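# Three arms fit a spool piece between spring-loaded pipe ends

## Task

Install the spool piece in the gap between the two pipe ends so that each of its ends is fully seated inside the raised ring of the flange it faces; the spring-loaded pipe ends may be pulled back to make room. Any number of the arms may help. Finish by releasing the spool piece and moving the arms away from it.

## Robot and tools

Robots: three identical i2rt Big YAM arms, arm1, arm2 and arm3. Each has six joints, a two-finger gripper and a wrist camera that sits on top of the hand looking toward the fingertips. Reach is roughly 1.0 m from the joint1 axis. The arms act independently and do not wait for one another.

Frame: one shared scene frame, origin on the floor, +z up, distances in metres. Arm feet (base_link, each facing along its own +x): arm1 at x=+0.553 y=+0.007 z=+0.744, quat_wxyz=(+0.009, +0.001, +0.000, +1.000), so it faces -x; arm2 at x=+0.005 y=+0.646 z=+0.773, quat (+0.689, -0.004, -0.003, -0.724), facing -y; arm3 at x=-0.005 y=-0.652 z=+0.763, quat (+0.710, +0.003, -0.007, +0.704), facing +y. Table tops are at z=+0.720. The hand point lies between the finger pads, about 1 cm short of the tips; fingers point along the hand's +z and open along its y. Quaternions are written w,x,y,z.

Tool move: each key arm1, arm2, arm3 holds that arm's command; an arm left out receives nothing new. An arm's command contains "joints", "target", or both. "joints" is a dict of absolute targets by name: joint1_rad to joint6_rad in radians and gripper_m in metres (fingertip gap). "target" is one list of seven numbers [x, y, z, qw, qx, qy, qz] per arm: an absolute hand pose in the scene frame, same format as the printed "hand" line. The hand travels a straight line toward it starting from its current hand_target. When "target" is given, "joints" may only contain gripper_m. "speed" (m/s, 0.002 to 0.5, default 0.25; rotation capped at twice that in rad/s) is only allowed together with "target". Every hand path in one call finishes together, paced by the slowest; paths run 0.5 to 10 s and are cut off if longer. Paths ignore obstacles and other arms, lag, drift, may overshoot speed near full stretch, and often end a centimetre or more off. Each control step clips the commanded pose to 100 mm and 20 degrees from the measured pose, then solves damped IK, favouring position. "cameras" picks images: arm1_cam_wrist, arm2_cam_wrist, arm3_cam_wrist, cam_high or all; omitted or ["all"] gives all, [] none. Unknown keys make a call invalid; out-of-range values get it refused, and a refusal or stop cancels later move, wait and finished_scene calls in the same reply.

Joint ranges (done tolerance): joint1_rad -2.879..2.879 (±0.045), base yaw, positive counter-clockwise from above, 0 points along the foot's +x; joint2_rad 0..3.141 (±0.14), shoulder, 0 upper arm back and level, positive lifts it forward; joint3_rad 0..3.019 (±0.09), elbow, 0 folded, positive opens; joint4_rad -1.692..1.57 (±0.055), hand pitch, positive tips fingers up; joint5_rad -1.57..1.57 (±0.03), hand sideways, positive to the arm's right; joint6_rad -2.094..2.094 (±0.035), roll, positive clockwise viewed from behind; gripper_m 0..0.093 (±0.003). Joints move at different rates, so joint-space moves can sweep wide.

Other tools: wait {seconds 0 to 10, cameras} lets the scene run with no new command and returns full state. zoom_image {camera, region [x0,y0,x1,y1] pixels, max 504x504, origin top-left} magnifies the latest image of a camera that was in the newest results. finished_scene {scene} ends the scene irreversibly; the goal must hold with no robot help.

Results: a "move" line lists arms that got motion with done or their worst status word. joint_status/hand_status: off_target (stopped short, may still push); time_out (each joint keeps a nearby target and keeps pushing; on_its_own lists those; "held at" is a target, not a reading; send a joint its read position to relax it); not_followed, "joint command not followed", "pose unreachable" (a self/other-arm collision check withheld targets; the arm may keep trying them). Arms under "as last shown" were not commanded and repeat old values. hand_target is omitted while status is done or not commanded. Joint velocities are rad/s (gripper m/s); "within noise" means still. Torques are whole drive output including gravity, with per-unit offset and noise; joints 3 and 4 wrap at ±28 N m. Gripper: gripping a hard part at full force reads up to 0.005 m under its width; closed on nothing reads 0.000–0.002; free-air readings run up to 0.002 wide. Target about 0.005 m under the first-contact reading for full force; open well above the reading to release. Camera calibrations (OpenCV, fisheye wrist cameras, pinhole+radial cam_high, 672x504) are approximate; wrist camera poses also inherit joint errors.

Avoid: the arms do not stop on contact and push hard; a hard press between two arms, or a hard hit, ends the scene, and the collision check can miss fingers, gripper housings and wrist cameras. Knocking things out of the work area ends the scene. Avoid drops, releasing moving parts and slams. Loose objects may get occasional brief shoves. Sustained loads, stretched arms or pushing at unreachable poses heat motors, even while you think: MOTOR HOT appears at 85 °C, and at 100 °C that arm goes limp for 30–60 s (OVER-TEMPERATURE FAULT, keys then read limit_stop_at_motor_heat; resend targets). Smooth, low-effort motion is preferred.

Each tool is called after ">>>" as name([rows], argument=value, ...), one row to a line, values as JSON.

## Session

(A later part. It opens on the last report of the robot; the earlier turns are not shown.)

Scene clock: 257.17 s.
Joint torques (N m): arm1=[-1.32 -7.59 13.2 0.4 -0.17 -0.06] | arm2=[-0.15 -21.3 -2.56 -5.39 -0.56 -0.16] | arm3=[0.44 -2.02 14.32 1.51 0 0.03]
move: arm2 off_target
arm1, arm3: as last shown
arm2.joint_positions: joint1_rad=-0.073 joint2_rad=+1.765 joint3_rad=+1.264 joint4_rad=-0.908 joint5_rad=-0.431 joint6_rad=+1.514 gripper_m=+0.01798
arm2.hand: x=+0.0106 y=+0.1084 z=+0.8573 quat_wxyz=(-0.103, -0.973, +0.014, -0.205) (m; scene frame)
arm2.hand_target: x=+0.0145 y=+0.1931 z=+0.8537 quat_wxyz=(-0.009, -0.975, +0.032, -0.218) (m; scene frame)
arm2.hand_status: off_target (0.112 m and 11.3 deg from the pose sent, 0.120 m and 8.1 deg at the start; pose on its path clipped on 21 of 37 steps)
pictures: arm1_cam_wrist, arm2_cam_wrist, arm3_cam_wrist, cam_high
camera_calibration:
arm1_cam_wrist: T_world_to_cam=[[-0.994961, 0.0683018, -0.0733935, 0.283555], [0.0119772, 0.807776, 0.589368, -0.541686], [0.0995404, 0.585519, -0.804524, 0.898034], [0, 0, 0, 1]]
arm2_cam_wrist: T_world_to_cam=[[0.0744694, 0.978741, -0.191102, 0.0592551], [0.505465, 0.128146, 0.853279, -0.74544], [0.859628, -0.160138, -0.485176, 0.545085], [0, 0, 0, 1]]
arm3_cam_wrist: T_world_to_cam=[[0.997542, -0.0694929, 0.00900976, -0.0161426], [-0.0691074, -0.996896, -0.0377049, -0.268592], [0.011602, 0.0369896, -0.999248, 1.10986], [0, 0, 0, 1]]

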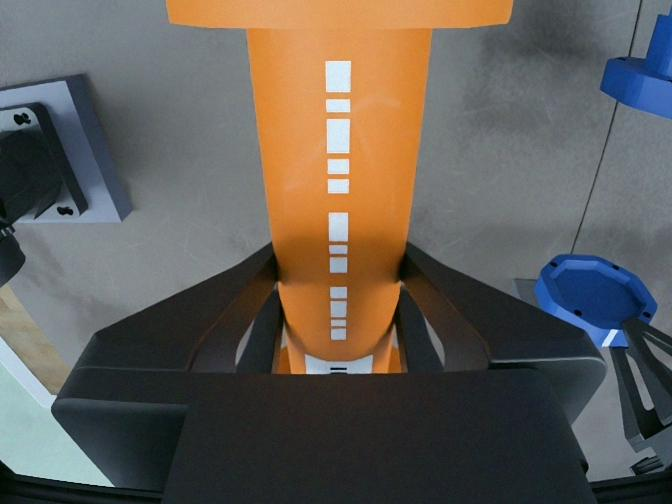

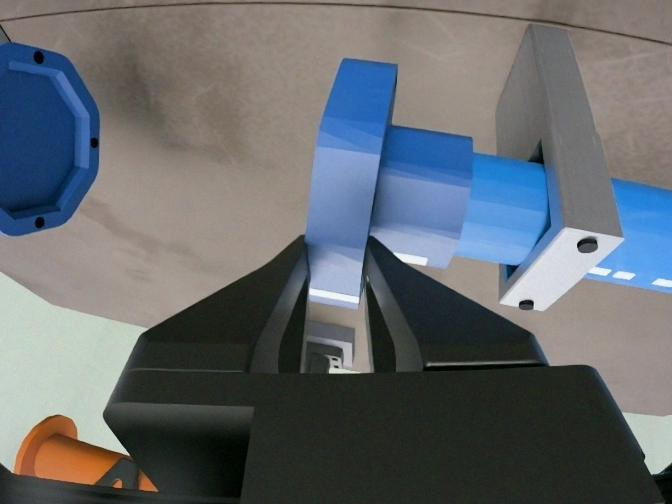

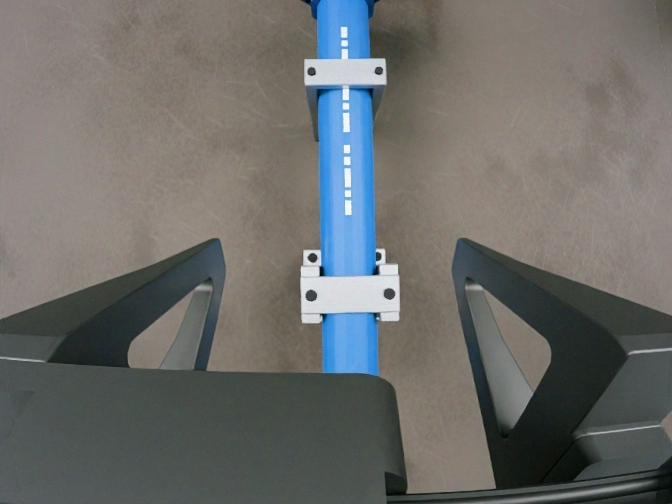

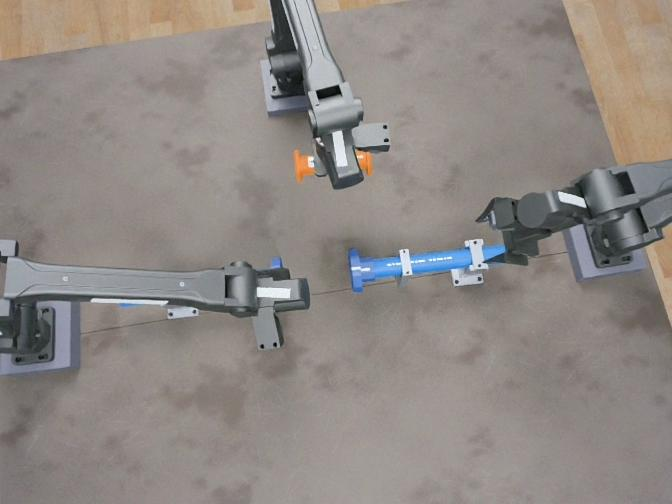

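>>> move(arm2={"target":[0.012,0.22,0.857,-0.085,0.972,-0.047,0.226],"speed":0.15}, cameras=["cam_high","arm2_cam_wrist","arm1_cam_wrist"])

>>> zoom_image(camera="cam_high", region=[230, 130, 400, 330])

Scene clock: 266.27 s.
Joint torques (N m): arm1=[-1.32 -7.59 13.2 0.4 -0.17 -0.06] | arm2=[-0.15 -18.9 1.06 -8.2 -0.61 -0.08] | arm3=[0.85 -1.85 14.65 1.44 0.06 0.08]
move: arm2 off_target
arm1, arm3: as last shown
arm2.joint_positions: joint1_rad=-0.073 joint2_rad=+1.819 joint3_rad=+1.353 joint4_rad=-1.051 joint5_rad=-0.431 joint6_rad=+1.500 gripper_m=+0.01800
arm2.hand: x=+0.0104 y=+0.1076 z=+0.8583 quat_wxyz=(-0.052, -0.976, +0.019, -0.209) (m; scene frame)
arm2.hand_target: x=+0.0143 y=+0.1917 z=+0.8593 quat_wxyz=(+0.077, -0.970, +0.049, -0.227) (m; scene frame)
arm2.hand_status: off_target (0.112 m and 16.1 deg from the pose sent, 0.112 m and 22.0 deg at the start; pose on its path clipped on 33 of 44 steps)
pictures: arm1_cam_wrist, arm2_cam_wrist, cam_high
camera_calibration:
arm1_cam_wrist: T_world_to_cam=[[-0.994961, 0.0683018, -0.0733935, 0.283555], [0.0119772, 0.807776, 0.589368, -0.541686], [0.0995404, 0.585519, -0.804524, 0.898034], [0, 0, 0, 1]]
arm2_cam_wrist: T_world_to_cam=[[0.064166, 0.99389, -0.0898077, -0.0281658], [0.495493, 0.0463864, 0.867373, -0.749292], [0.866239, -0.100155, -0.489489, 0.542821], [0, 0, 0, 1]]

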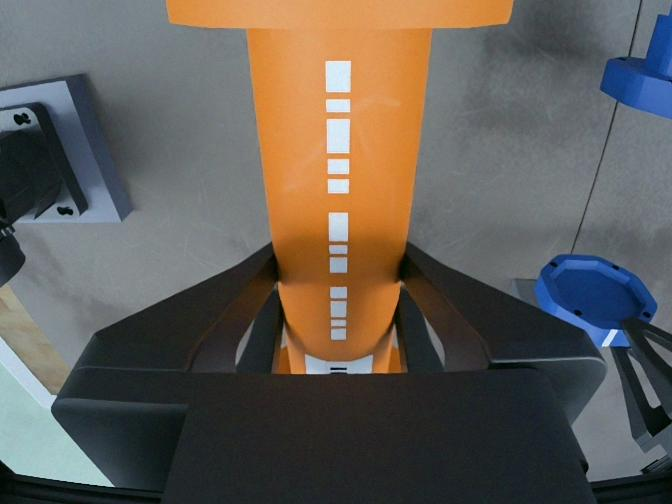

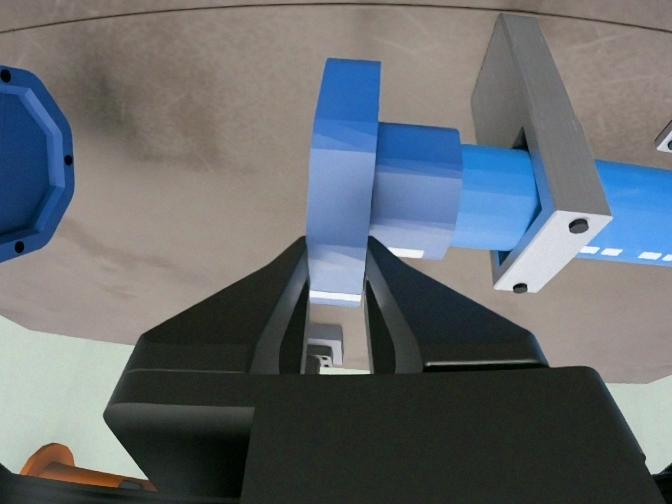

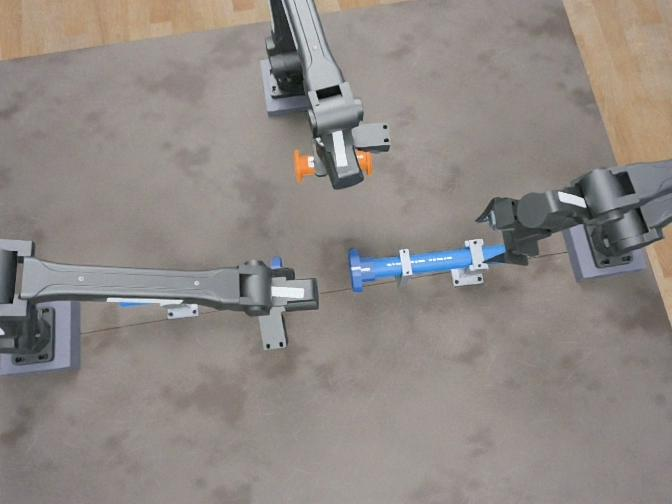

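Scaled by 2.520 from the camera's 672x504 image, which has a finer 960x720 frame.

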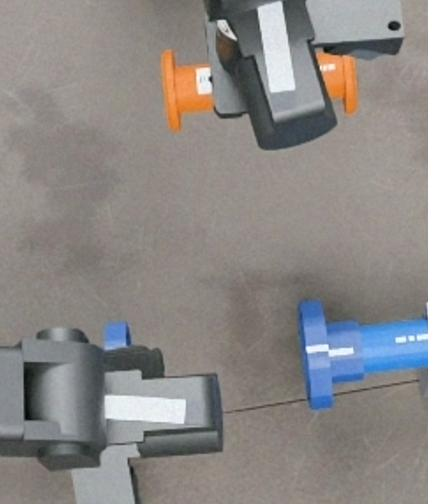

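>>> move(arm2={"joints":{"joint2_rad":1.42,"joint3_rad":0.66,"joint4_rad":-0.75}}, cameras=["cam_high","arm2_cam_wrist","arm1_cam_wrist"])

>>> zoom_image(camera="cam_high", region=[230, 130, 400, 330])

Scene clock: 277.93 s.
Joint torques (N m): arm1=[-1.26 -7.59 13.19 0.4 -0.17 -0.06] | arm2=[1.85 -2.2 2.32 0.87 0.34 -0.03] | arm3=[-0.26 -2.37 14.67 1.61 0.06 0.04]
move: arm2 done
arm1, arm3: as last shown
arm2.joint_positions: joint1_rad=-0.099 joint2_rad=+1.354 joint3_rad=+0.720 joint4_rad=-0.755 joint5_rad=-0.452 joint6_rad=+1.495 gripper_m=+0.01006
arm2.joint_status: all done
arm2.on_its_own: gripper_m moved -0.00794 to your old target +0.01000
arm2.hand: x=+0.0260 y=+0.2838 z=+0.8406 quat_wxyz=(-0.118, -0.970, +0.014, -0.211) (m; scene frame)
pictures: arm1_cam_wrist, arm2_cam_wrist, cam_high
camera_calibration:
arm1_cam_wrist: T_world_to_cam=[[-0.994961, 0.0683018, -0.0733935, 0.283555], [0.0119772, 0.807776, 0.589368, -0.541686], [0.0995404, 0.585519, -0.804524, 0.898034], [0, 0, 0, 1]]
arm2_cam_wrist: T_world_to_cam=[[0.0827104, 0.972211, -0.219007, -0.0916075], [0.495025, 0.150651, 0.855719, -0.769592], [0.864933, -0.179191, -0.468808, 0.543368], [0, 0, 0, 1]]

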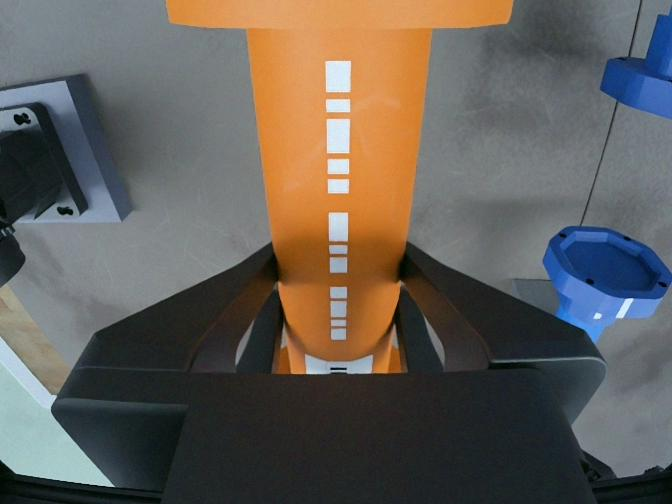

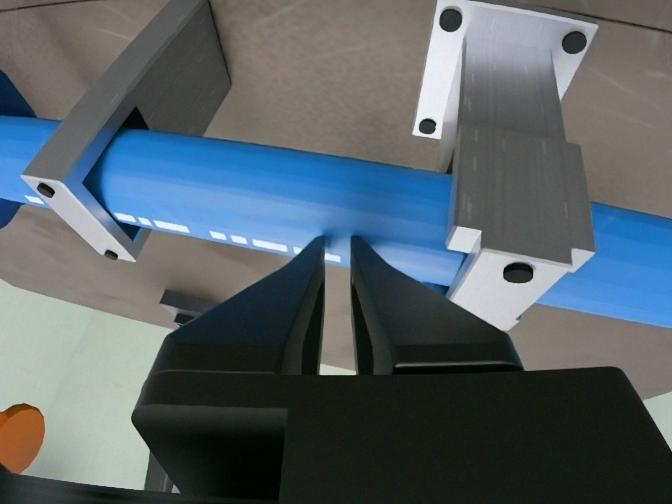

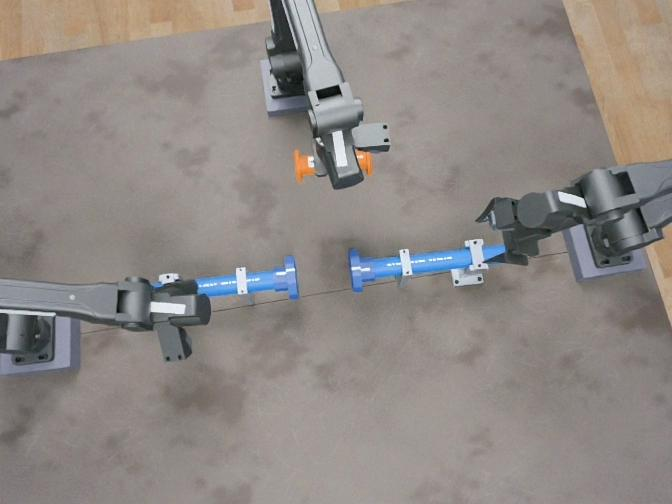

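Scaled by 2.520 from the camera's 672x504 image, which has a finer 960x720 frame.

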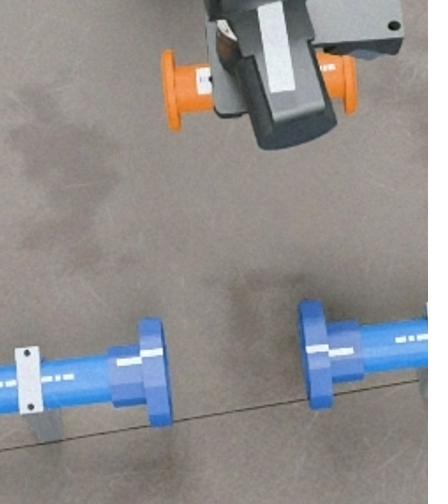

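>>> move(arm2={"target":[0.0,0.26,0.95,0.007,0.9755,-0.031,0.216],"joints":{"gripper_m":0.055}}, arm3={"target":[-0.03,-0.11,0.96,0.007,0.9755,-0.031,0.216],"joints":{"gripper_m":0.055}}, cameras=[])

>>> move(arm2={"target":[-0.005,0.072,0.93,0.007,0.9755,-0.031,0.216]}, arm3={"target":[-0.028,-0.07,0.91,0.007,0.9755,-0.031,0.216]})

Scene clock: 293.83 s.
Joint torques (N m): arm1=[-1.32 -7.59 13.2 0.39 -0.17 -0.06] | arm2=[0.21 -7.53 12.08 -0.02 -0.05 -0.01] | arm3=[-0.38 -12.69 12.96 0.42 0.17 -0.14]
Heat: arm1: hottest joint3_rad 49 °C; arm2: hottest joint3_rad 36 °C; arm3: hottest joint3_rad 42 °C.
move: arm2 off_target; arm3 off_target
arm1.joint_positions: joint1_rad=+0.131 joint2_rad=+1.295 joint3_rad=+1.168 joint4_rad=-1.515 joint5_rad=+0.004 joint6_rad=-1.391 gripper_m=+0.03560
arm1.hand: x=+0.2101 y=-0.0302 z=+0.9649 quat_wxyz=(+0.019, +0.730, +0.683, +0.029) (m; scene frame)
arm2.joint_positions: joint1_rad=-0.137 joint2_rad=+1.402 joint3_rad=+1.073 joint4_rad=-1.335 joint5_rad=-0.435 joint6_rad=+1.432 gripper_m=+0.05489
arm2.joint_status: all done
arm2.hand: x=+0.0082 y=+0.2753 z=+0.9401 quat_wxyz=(+0.005, -0.975, +0.032, -0.219) (m; scene frame)
arm2.hand_target: x=+0.0000 y=+0.2607 z=+0.9500 quat_wxyz=(-0.007, -0.976, +0.031, -0.216) (m; scene frame)
arm2.hand_status: off_target (0.020 m and 1.4 deg from the pose sent, 0.115 m and 12.9 deg at the start)
arm3.joint_positions: joint1_rad=+0.169 joint2_rad=+1.824 joint3_rad=+1.647 joint4_rad=-1.532 joint5_rad=+0.412 joint6_rad=-1.303 gripper_m=+0.05507
arm3.joint_status: all done
arm3.hand: x=-0.0213 y=-0.1237 z=+0.9538 quat_wxyz=(+0.016, +0.975, -0.040, +0.217) (m; scene frame)
arm3.hand_target: x=-0.0301 y=-0.1107 z=+0.9599 quat_wxyz=(+0.007, +0.976, -0.031, +0.216) (m; scene frame)
arm3.hand_status: off_target (0.017 m and 1.5 deg from the pose sent, 0.202 m and 105.7 deg at the start)
pictures: none

Scene clock: 295.17 s.
Joint torques (N m): arm1=[-1.32 -7.65 13.18 0.4 -0.18 -0.06] | arm2=[1.03 -13.68 7.39 0.08 -0.22 0.07] | arm3=[-0.38 -14.56 8.65 0.34 0.08 -0.01]
move: arm2 not_followed; arm3 not_followed
arm1: as last shown
arm2.joint_positions: joint1_rad=-0.128 joint2_rad=+1.646 joint3_rad=+1.319 joint4_rad=-1.325 joint5_rad=-0.435 joint6_rad=+1.449 gripper_m=+0.05489
arm2.on_its_own: joint2_rad is held at +1.634, not at its first target +1.420; joint3_rad is held at +1.311, not at its first target +1.120
arm2.hand: x=-0.0056 y=+0.1808 z=+0.9293 quat_wxyz=(+0.002, -0.975, +0.035, -0.218) (m; scene frame)
arm2.hand_target: x=-0.0058 y=+0.1852 z=+0.9320 quat_wxyz=(+0.002, -0.975, +0.035, -0.218) (m; scene frame)
arm2.hand_status: not_followed (0.109 m and 1.1 deg from the pose sent, 0.204 m and 1.4 deg at the start; pose on its path clipped on 16 of 40 steps)
arm3.joint_positions: joint1_rad=+0.169 joint2_rad=+1.925 joint3_rad=+1.684 joint4_rad=-1.483 joint5_rad=+0.413 joint6_rad=-1.313 gripper_m=+0.05507
arm3.hand: x=-0.0250 y=-0.0974 z=+0.9131 quat_wxyz=(+0.024, +0.975, -0.034, +0.219) (m; scene frame)
arm3.hand_target: x=-0.0248 y=-0.0991 z=+0.9170 quat_wxyz=(+0.023, +0.975, -0.034, +0.218) (m; scene frame)
arm3.hand_status: not_followed (0.028 m and 2.0 deg from the pose sent, 0.070 m and 1.5 deg at the start)
pictures: arm1_cam_wrist, arm2_cam_wrist, arm3_cam_wrist, cam_high
pose unreachable (arm2 arm): on one or more control steps of this call this arm could not follow its commanded pose, so it was not sent that pose on those steps. On the call's last step it was still not sent that pose. It may still have moved: this result reports where it is.
cause: moving toward the commanded pose would bring a part of the arm too close to another arm (this arm's wrist (the part past joint 4) and the arm3 arm's wrist (the part past joint 4), along the way the arms are being sent, or toward where that arm still pushes).
pose unreachable (arm3 arm): on one or more control steps of this call this arm could not follow its commanded pose, so it was not sent that pose on those steps. On the call's last step it was still not sent that pose. It may still have moved: this result reports where it is.
cause: moving toward the commanded pose would bring a part of the arm too close to another arm (this arm's wrist (the part past joint 4) and the arm2 arm's wrist (the part past joint 4), along the way the arms are being sent, or toward where that arm still pushes).
camera_calibration:
arm1_cam_wrist: T_world_to_cam=[[-0.994961, 0.0683018, -0.0733935, 0.283555], [0.0119772, 0.807776, 0.589368, -0.541686], [0.0995404, 0.585519, -0.804524, 0.898034], [0, 0, 0, 1]]
arm2_cam_wrist: T_world_to_cam=[[0.0726355, 0.997112, 0.022197, -0.198208], [0.476773, -0.0542619, 0.87735, -0.797565], [0.87602, -0.0531439, -0.479337, 0.580845], [0, 0, 0, 1]]
arm3_cam_wrist: T_world_to_cam=[[0.0764726, 0.996601, -0.0306435, 0.126916], [0.48778, -0.010589, 0.872902, -0.780311], [0.869611, -0.0817004, -0.486932, 0.582383], [0, 0, 0, 1]]

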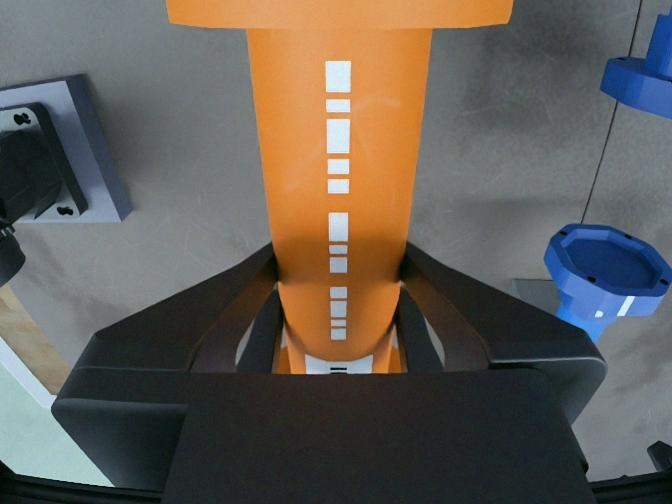

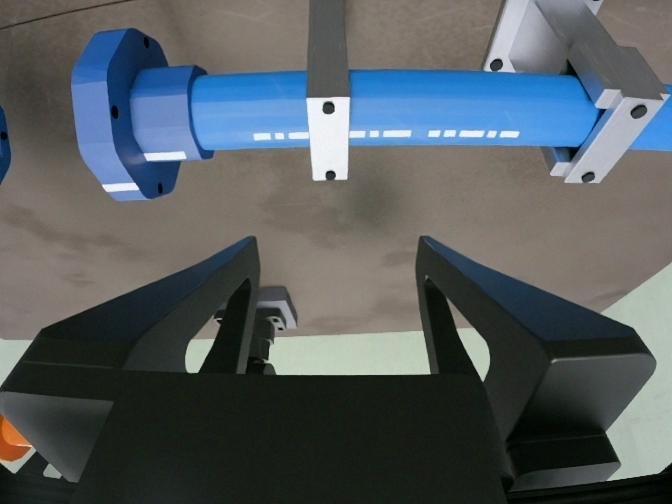

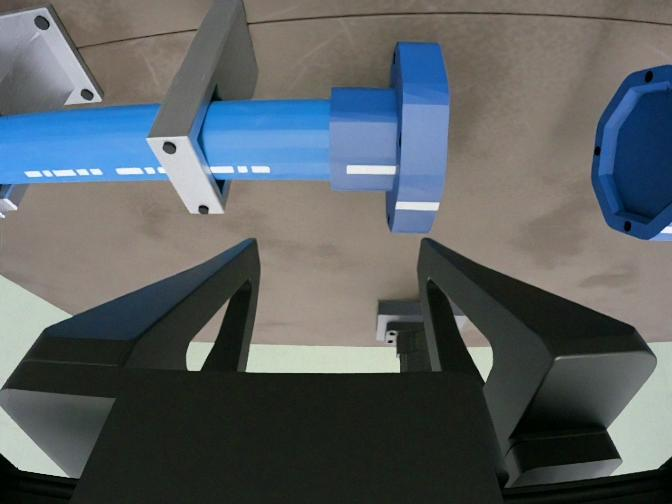

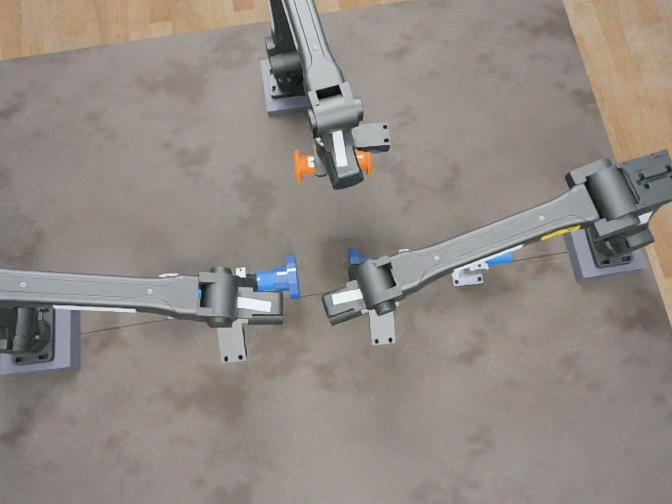

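>>> move(arm3={"target":[-0.01,-0.16,0.96,-0.249,0.643,-0.685,-0.234],"joints":{"gripper_m":0.075}}, cameras=[])

>>> move(arm2={"target":[0.0,0.06,0.915,0.007,0.9755,-0.031,0.216]}, arm3={"target":[-0.003,-0.10,0.87,-0.249,0.643,-0.685,-0.234]})

Scene clock: 307.50 s.
Joint torques (N m): arm1=[-1.32 -7.59 13.19 0.39 -0.17 -0.06] | arm2=[1.03 -13.74 7.41 0.08 -0.23 0.07] | arm3=[-1.67 -8.59 9.31 2.35 0.05 0.06]
move: arm3 done
arm1, arm2: as last shown
arm2.on_its_own: joint2_rad is held at +1.634, not at its first target +1.420; joint3_rad is held at +1.311, not at its first target +1.120
arm3.joint_positions: joint1_rad=+0.042 joint2_rad=+1.296 joint3_rad=+0.940 joint4_rad=-0.548 joint5_rad=+0.050 joint6_rad=+0.063 gripper_m=+0.07493
arm3.joint_status: all done
arm3.hand: x=-0.0132 y=-0.1599 z=+0.9570 quat_wxyz=(-0.244, +0.651, -0.681, -0.229) (m; scene frame)
arm3.hand_target: x=-0.0101 y=-0.1600 z=+0.9602 quat_wxyz=(-0.249, +0.643, -0.685, -0.234) (m; scene frame)
arm3.hand_status: done (0.004 m and 1.3 deg from the pose sent, 0.080 m and 107.2 deg at the start)
pictures: none

Scene clock: 308.93 s.
Joint torques (N m): arm1=[-1.32 -7.65 13.2 0.4 -0.18 -0.06] | arm2=[1.85 -14.68 12.31 0.06 -0.26 0.17] | arm3=[-1.2 -8.94 10.32 2.17 -0.11 0.02]
move: arm2 off_target; arm3 off_target
arm1: as last shown
arm2.joint_positions: joint1_rad=-0.091 joint2_rad=+1.914 joint3_rad=+1.642 joint4_rad=-1.355 joint5_rad=-0.435 joint6_rad=+1.486 gripper_m=+0.05489
arm2.hand: x=-0.0034 y=+0.0743 z=+0.9117 quat_wxyz=(-0.003, -0.976, +0.032, -0.216) (m; scene frame)
arm2.hand_target: x=+0.0000 y=+0.0606 z=+0.9151 quat_wxyz=(-0.008, -0.976, +0.031, -0.216) (m; scene frame)
arm2.hand_status: off_target (0.015 m and 0.5 deg from the pose sent, 0.122 m and 1.1 deg at the start)
arm3.joint_positions: joint1_rad=+0.032 joint2_rad=+1.548 joint3_rad=+0.927 joint4_rad=-0.288 joint5_rad=+0.043 joint6_rad=+0.064 gripper_m=+0.07493
arm3.hand: x=-0.0097 y=-0.1102 z=+0.8650 quat_wxyz=(-0.241, +0.649, -0.685, -0.228) (m; scene frame)
arm3.hand_target: x=-0.0029 y=-0.1004 z=+0.8701 quat_wxyz=(-0.249, +0.643, -0.685, -0.234) (m; scene frame)
arm3.hand_status: off_target (0.013 m and 1.3 deg from the pose sent, 0.106 m and 1.3 deg at the start)
pictures: arm1_cam_wrist, arm2_cam_wrist, arm3_cam_wrist, cam_high
camera_calibration:
arm1_cam_wrist: T_world_to_cam=[[-0.994961, 0.0683018, -0.0733935, 0.283555], [0.0119772, 0.807776, 0.589368, -0.541686], [0.0995404, 0.585519, -0.804524, 0.898034], [0, 0, 0, 1]]
arm2_cam_wrist: T_world_to_cam=[[0.0699101, 0.997471, 0.0127861, -0.0832505], [0.480303, -0.0448916, 0.875953, -0.788274], [0.874312, -0.0550968, -0.482227, 0.567571], [0, 0, 0, 1]]
arm3_cam_wrist: T_world_to_cam=[[0.998461, -0.0554561, 0.000935674, 0.0027663], [-0.0553096, -0.996797, -0.0577701, -0.0547653], [0.00413638, 0.0576294, -0.998329, 0.993917], [0, 0, 0, 1]]

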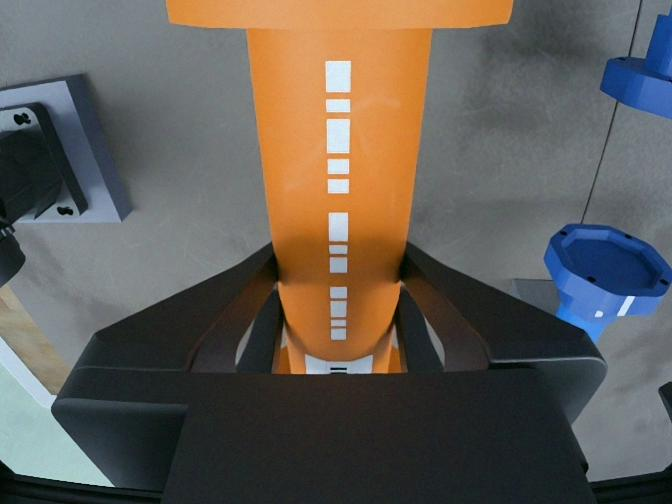

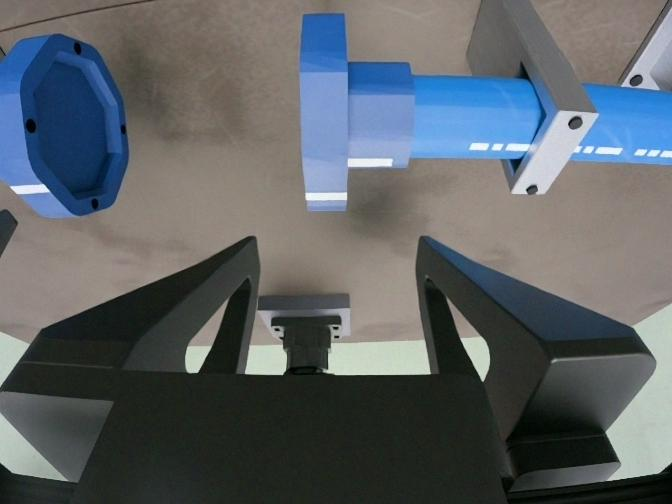

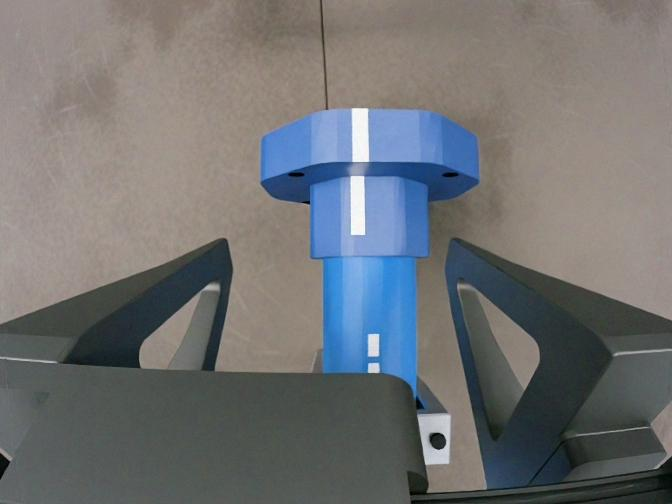

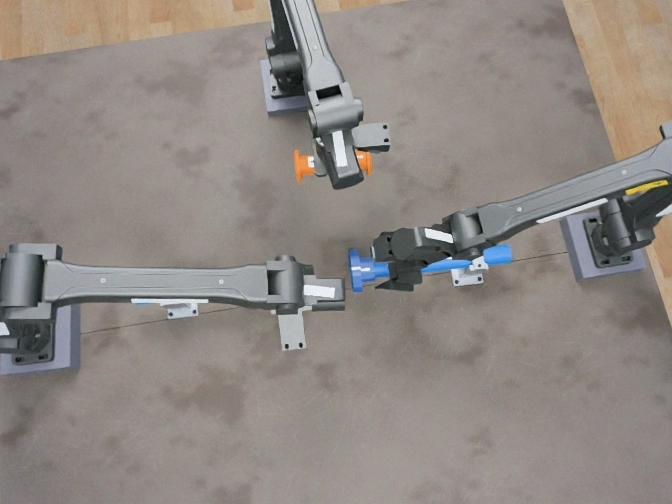

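>>> move(arm2={"target":[0.010,0.071,0.868,0.007,0.9755,-0.031,0.216],"speed":0.12}, arm3={"target":[0.004,-0.087,0.82,-0.249,0.643,-0.685,-0.234],"speed":0.12}, cameras=["arm2_cam_wrist","arm3_cam_wrist"])

>>> move(arm2={"target":[0.012,0.074,0.853,0.007,0.9755,-0.031,0.216],"speed":0.06}, cameras=["arm2_cam_wrist","arm3_cam_wrist","arm1_cam_wrist"])

Scene clock: 322.67 s.
Joint torques (N m): arm1=[-1.26 -7.59 13.2 0.4 -0.17 -0.06] | arm2=[2.02 -15.15 7.66 0.73 -0.27 0.18] | arm3=[-0.97 -10.23 8.31 2.25 -0.11 -0.13]
move: arm2 off_target; arm3 done
arm1: as last shown
arm2.joint_positions: joint1_rad=-0.078 joint2_rad=+1.925 joint3_rad=+1.577 joint4_rad=-1.242 joint5_rad=-0.435 joint6_rad=+1.502 gripper_m=+0.05489
arm2.hand: x=+0.0034 y=+0.0709 z=+0.8815 quat_wxyz=(-0.017, -0.976, +0.030, -0.215) (m; scene frame)
arm2.hand_target: x=+0.0100 y=+0.0714 z=+0.8681 quat_wxyz=(-0.007, -0.976, +0.031, -0.216) (m; scene frame)
arm2.hand_status: off_target (0.015 m and 1.2 deg from the pose sent, 0.046 m and 0.5 deg at the start)
arm3.joint_positions: joint1_rad=+0.018 joint2_rad=+1.664 joint3_rad=+0.927 joint4_rad=-0.153 joint5_rad=+0.034 joint6_rad=+0.058 gripper_m=+0.07493
arm3.hand: x=-0.0033 y=-0.0901 z=+0.8245 quat_wxyz=(-0.247, +0.644, -0.684, -0.236) (m; scene frame)
arm3.hand_target: x=+0.0040 y=-0.0872 z=+0.8200 quat_wxyz=(-0.249, +0.643, -0.685, -0.234) (m; scene frame)
arm3.hand_status: done (0.009 m and 0.4 deg from the pose sent, 0.052 m and 1.3 deg at the start)
pictures: arm2_cam_wrist, arm3_cam_wrist
camera_calibration:
arm2_cam_wrist: T_world_to_cam=[[0.071137, 0.997316, -0.0173167, -0.0533512], [0.484243, -0.0193522, 0.87472, -0.766039], [0.872037, -0.0706104, -0.48432, 0.5499], [0, 0, 0, 1]]
arm3_cam_wrist: T_world_to_cam=[[0.998198, -0.0598533, -0.0043678, 0.0014948], [-0.0600119, -0.995249, -0.0766686, -0.021039], [0.000241822, 0.0767925, -0.997047, 0.952956], [0, 0, 0, 1]]

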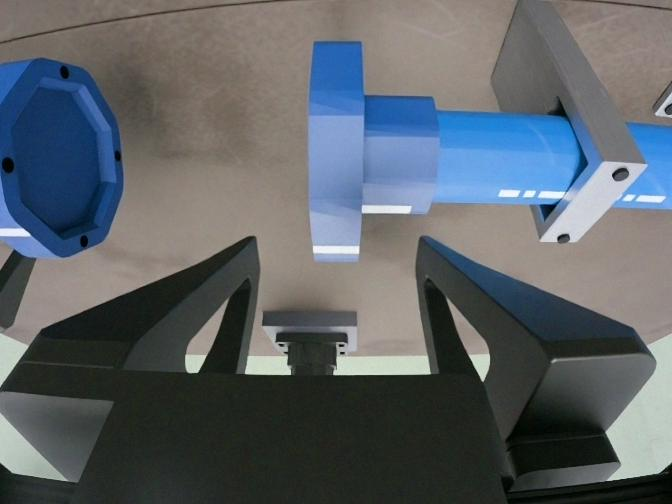

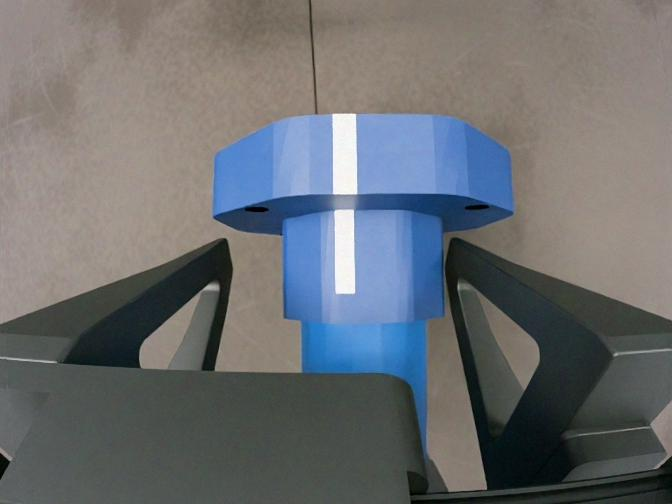

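Scene clock: 323.67 s.
Joint torques (N m): arm1=[-1.32 -7.59 13.19 0.4 -0.17 -0.06] | arm2=[2.08 -14.56 7.38 0.75 -0.27 0.16] | arm3=[-1.9 -9.99 8.53 2.29 -0.15 -0.07]
move: arm2 off_target
arm1, arm3: as last shown
arm2.joint_positions: joint1_rad=-0.077 joint2_rad=+1.926 joint3_rad=+1.547 joint4_rad=-1.202 joint5_rad=-0.435 joint6_rad=+1.505 gripper_m=+0.05489
arm2.hand: x=+0.0045 y=+0.0727 z=+0.8699 quat_wxyz=(-0.021, -0.976, +0.030, -0.214) (m; scene frame)
arm2.hand_target: x=+0.0119 y=+0.0745 z=+0.8532 quat_wxyz=(-0.007, -0.976, +0.031, -0.216) (m; scene frame)
arm2.hand_status: off_target (0.019 m and 1.6 deg from the pose sent, 0.030 m and 1.2 deg at the start)
arm3.hand: x=-0.0034 y=-0.0901 z=+0.8245 quat_wxyz=(-0.247, +0.644, -0.684, -0.236) (m; scene frame)
pictures: arm1_cam_wrist, arm2_cam_wrist, arm3_cam_wrist
camera_calibration:
arm1_cam_wrist: T_world_to_cam=[[-0.994961, 0.0683018, -0.0733935, 0.283555], [0.0119772, 0.807776, 0.589368, -0.541686], [0.0995404, 0.585519, -0.804524, 0.898034], [0, 0, 0, 1]]
arm2_cam_wrist: T_world_to_cam=[[0.072355, 0.997089, -0.0240301, -0.049586], [0.484994, -0.0141208, 0.874404, -0.756455], [0.871519, -0.074922, -0.484604, 0.543983], [0, 0, 0, 1]]
arm3_cam_wrist: T_world_to_cam=[[0.998229, -0.0593173, -0.0044153, 0.00164781], [-0.0594812, -0.995282, -0.0766489, -0.0210598], [0.00015213, 0.0767758, -0.997048, 0.952953], [0, 0, 0, 1]]

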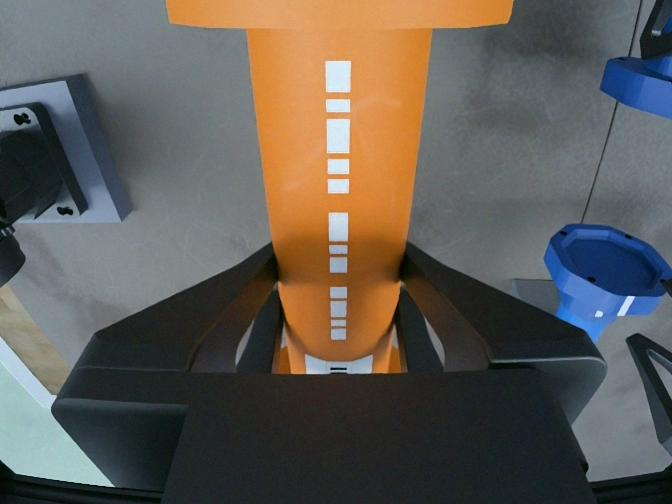

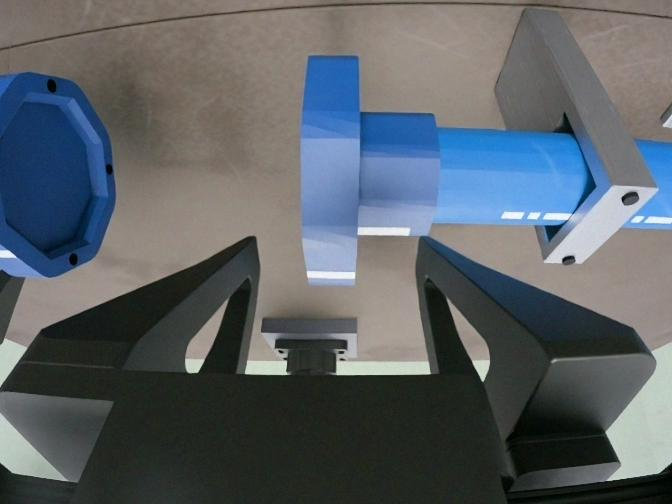

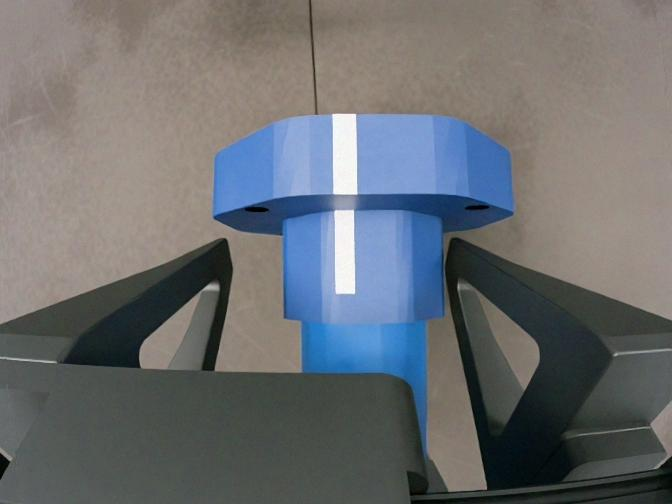

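>>> move(arm2={"target":[0.014,0.074,0.842,0.007,0.9755,-0.031,0.216],"speed":0.06}, arm3={"joints":{"gripper_m":0.02}}, cameras=[])

>>> move(arm2={"joints":{"gripper_m":0.008}}, cameras=["arm2_cam_wrist","arm1_cam_wrist"])

>>> zoom_image(camera="arm1_cam_wrist", region=[500, 180, 672, 340])

Scene clock: 328.43 s.
Joint torques (N m): arm1=[-1.32 -7.65 13.2 0.42 -0.18 -0.06] | arm2=[2.08 -14.8 7.36 0.7 -0.27 0.16] | arm3=[-0.85 -9.99 8.25 2.09 -0.17 0.01]
move: arm2 off_target; arm3 off_target
arm1: as last shown
arm2.joint_positions: joint1_rad=-0.073 joint2_rad=+1.938 joint3_rad=+1.532 joint4_rad=-1.175 joint5_rad=-0.435 joint6_rad=+1.508 gripper_m=+0.05489
arm2.hand: x=+0.0064 y=+0.0725 z=+0.8581 quat_wxyz=(-0.020, -0.976, +0.030, -0.214) (m; scene frame)
arm2.hand_target: x=+0.0138 y=+0.0744 z=+0.8423 quat_wxyz=(-0.007, -0.976, +0.031, -0.216) (m; scene frame)
arm2.hand_status: off_target (0.018 m and 1.5 deg from the pose sent, 0.030 m and 1.6 deg at the start)
arm3.joint_positions: joint1_rad=+0.008 joint2_rad=+1.664 joint3_rad=+0.927 joint4_rad=-0.152 joint5_rad=+0.035 joint6_rad=+0.052 gripper_m=+0.04850
arm3.joint_status: gripper_m off_target (ended at +0.04853, target +0.02000)
arm3.hand: x=+0.0023 y=-0.0900 z=+0.8245 quat_wxyz=(-0.249, +0.643, -0.686, -0.233) (m; scene frame)
pictures: none

Scene clock: 329.03 s.
Joint torques (N m): arm1=[-1.32 -7.59 13.19 0.39 -0.17 -0.06] | arm2=[2.02 -14.8 7.36 0.47 -0.27 0.15] | arm3=[-0.79 -9.88 8.69 2.21 -0.09 -0.09]
move: arm2 off_target
arm1, arm3: as last shown
arm2.joint_positions: joint1_rad=-0.073 joint2_rad=+1.938 joint3_rad=+1.532 joint4_rad=-1.168 joint5_rad=-0.435 joint6_rad=+1.510 gripper_m=+0.01728
arm2.joint_status: gripper_m off_target (ended at +0.01731, target +0.00800)
arm2.hand: x=+0.0063 y=+0.0708 z=+0.8580 quat_wxyz=(-0.023, -0.976, +0.030, -0.214) (m; scene frame)
pictures: arm1_cam_wrist, arm2_cam_wrist
camera_calibration:
arm1_cam_wrist: T_world_to_cam=[[-0.994961, 0.0683018, -0.0733935, 0.283555], [0.0119772, 0.807776, 0.589368, -0.541686], [0.0995404, 0.585519, -0.804524, 0.898034], [0, 0, 0, 1]]
arm2_cam_wrist: T_world_to_cam=[[0.0737511, 0.996854, -0.0290399, -0.0438447], [0.485207, -0.0104267, 0.874337, -0.74712], [0.871283, -0.0785736, -0.484449, 0.536623], [0, 0, 0, 1]]

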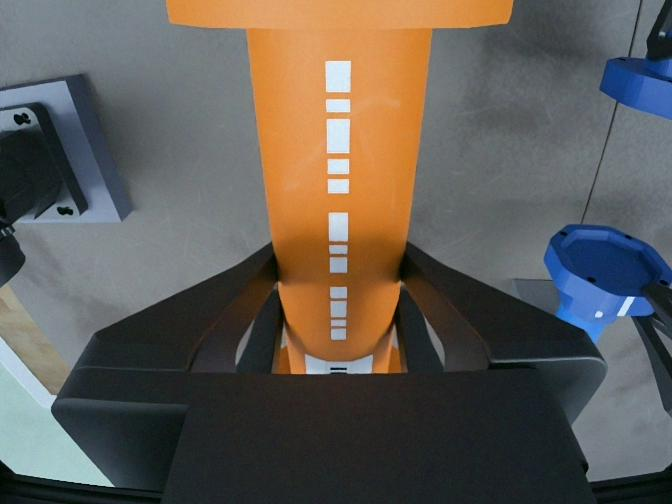

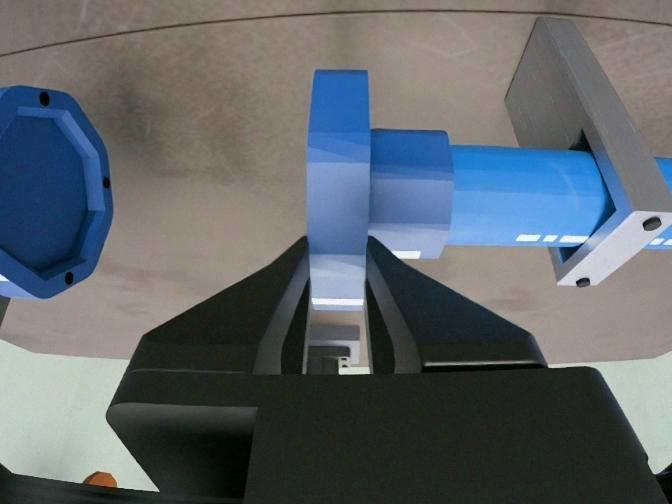

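Scaled by 2.930 from the camera's 672x504 image, which has a finer 960x720 frame.

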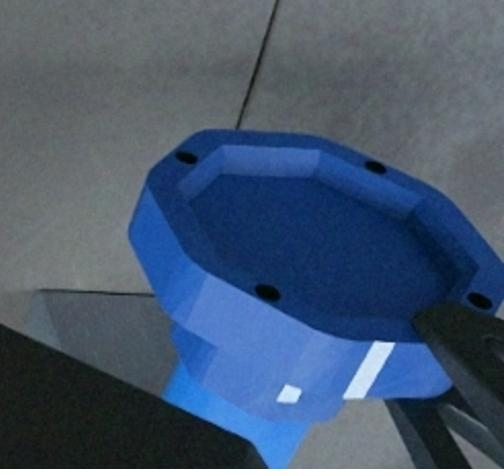

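>>> move(arm2={"target":[0.014,0.22,0.845,-0.04,0.974,-0.039,0.221],"speed":0.09}, arm3={"target":[0.002,-0.172,0.825,-0.249,0.643,-0.685,-0.234],"speed":0.08}, arm1={"target":[0.20,-0.01,0.93,-0.3366,0.6466,0.6076,-0.3163]})

>>> zoom_image(camera="cam_high", region=[230, 130, 400, 330])

Scene clock: 336.03 s.
Joint torques (N m): arm1=[-0.15 -2.67 10.62 3.23 0.08 0.03] | arm2=[0.38 -19.84 -2.51 -5.48 -0.37 -0.17] | arm3=[-0.26 -17.79 -2.32 0.21 -0.03 0.11]
move: arm1 off_target; arm2 off_target; arm3 off_target
arm1.joint_positions: joint1_rad=+0.137 joint2_rad=+0.755 joint3_rad=+0.431 joint4_rad=-0.364 joint5_rad=+0.151 joint6_rad=-1.451 gripper_m=+0.03561
arm1.hand: x=+0.2096 y=-0.0070 z=+0.9081 quat_wxyz=(-0.317, +0.661, +0.614, -0.293) (m; scene frame)
arm1.hand_target: x=+0.2008 y=-0.0099 z=+0.9303 quat_wxyz=(-0.337, +0.647, +0.607, -0.316) (m; scene frame)
arm1.hand_status: off_target (0.024 m and 3.8 deg from the pose sent, 0.042 m and 58.8 deg at the start)
arm2.joint_positions: joint1_rad=-0.079 joint2_rad=+1.805 joint3_rad=+1.326 joint4_rad=-1.003 joint5_rad=-0.435 joint6_rad=+1.512 gripper_m=+0.01738
arm2.hand: x=+0.0077 y=+0.1067 z=+0.8569 quat_wxyz=(-0.069, -0.975, +0.023, -0.210) (m; scene frame)
arm2.hand_target: x=+0.0148 y=+0.1917 z=+0.8466 quat_wxyz=(+0.039, -0.973, +0.040, -0.223) (m; scene frame)
arm2.hand_status: off_target (0.114 m and 12.7 deg from the pose sent, 0.150 m and 7.4 deg at the start; pose on its path clipped on 32 of 84 steps)
arm3.joint_positions: joint1_rad=+0.008 joint2_rad=+1.629 joint3_rad=+0.836 joint4_rad=-0.037 joint5_rad=+0.034 joint6_rad=+0.038 gripper_m=+0.04853
arm3.hand: x=+0.0021 y=-0.1069 z=+0.8218 quat_wxyz=(-0.269, +0.640, -0.674, -0.252) (m; scene frame)
arm3.hand_target: x=+0.0022 y=-0.1630 z=+0.8176 quat_wxyz=(-0.249, +0.643, -0.685, -0.234) (m; scene frame)
arm3.hand_status: off_target (0.065 m and 3.4 deg from the pose sent, 0.082 m and 0.1 deg at the start)
pictures: arm1_cam_wrist, arm2_cam_wrist, arm3_cam_wrist, cam_high
camera_calibration:
arm1_cam_wrist: T_world_to_cam=[[-0.629515, 0.0465043, 0.775595, -0.570489], [0.508194, 0.779733, 0.365726, -0.428094], [-0.587749, 0.624383, -0.514487, 0.719714], [0, 0, 0, 1]]
arm2_cam_wrist: T_world_to_cam=[[0.0799263, 0.989509, -0.120344, -0.000743941], [0.494998, 0.0653925, 0.86643, -0.747908], [0.865211, -0.128821, -0.484578, 0.543219], [0, 0, 0, 1]]
arm3_cam_wrist: T_world_to_cam=[[0.998531, -0.0539096, 0.00534889, -0.0122202], [-0.0526857, -0.989336, -0.135791, 0.0115358], [0.0126123, 0.13531, -0.990723, 0.952557], [0, 0, 0, 1]]

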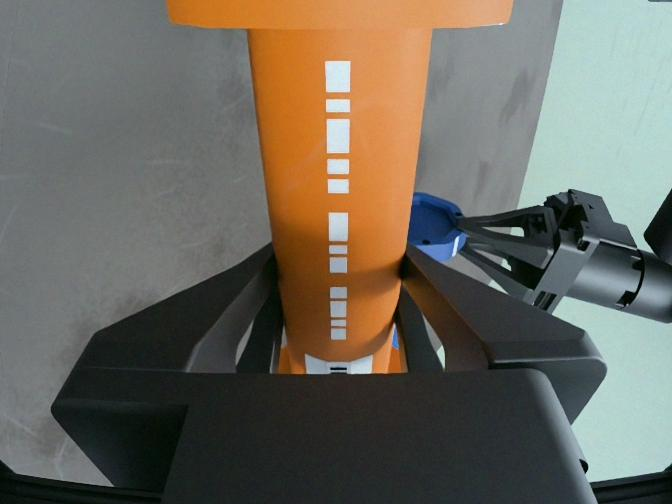

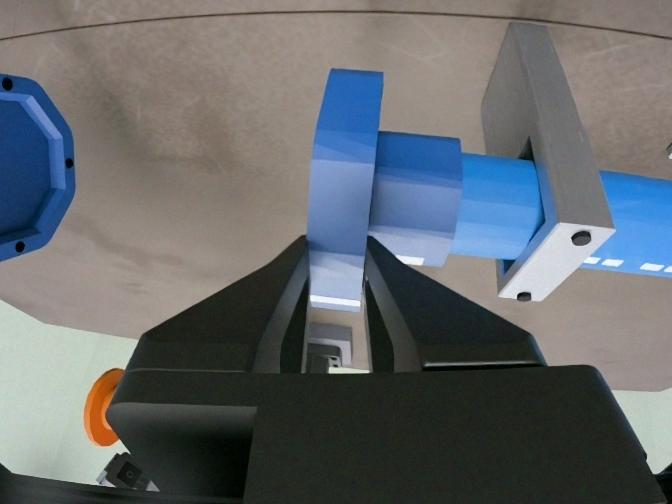

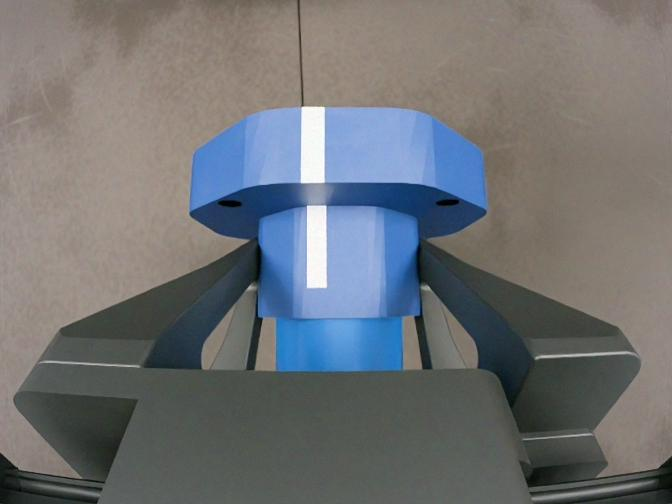

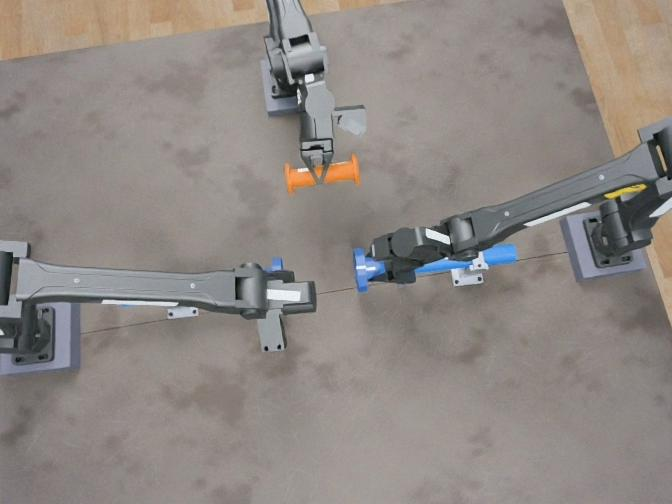

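Scaled by 2.520 from the camera's 672x504 image, which has a finer 960x720 frame.

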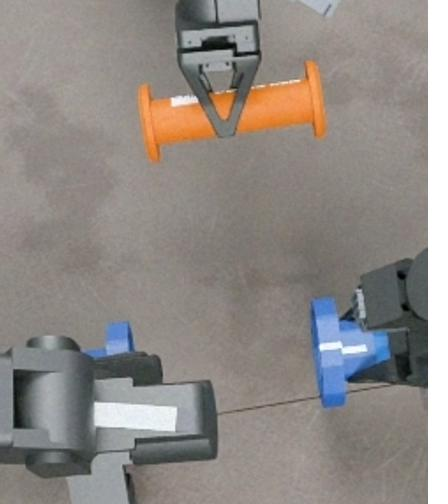

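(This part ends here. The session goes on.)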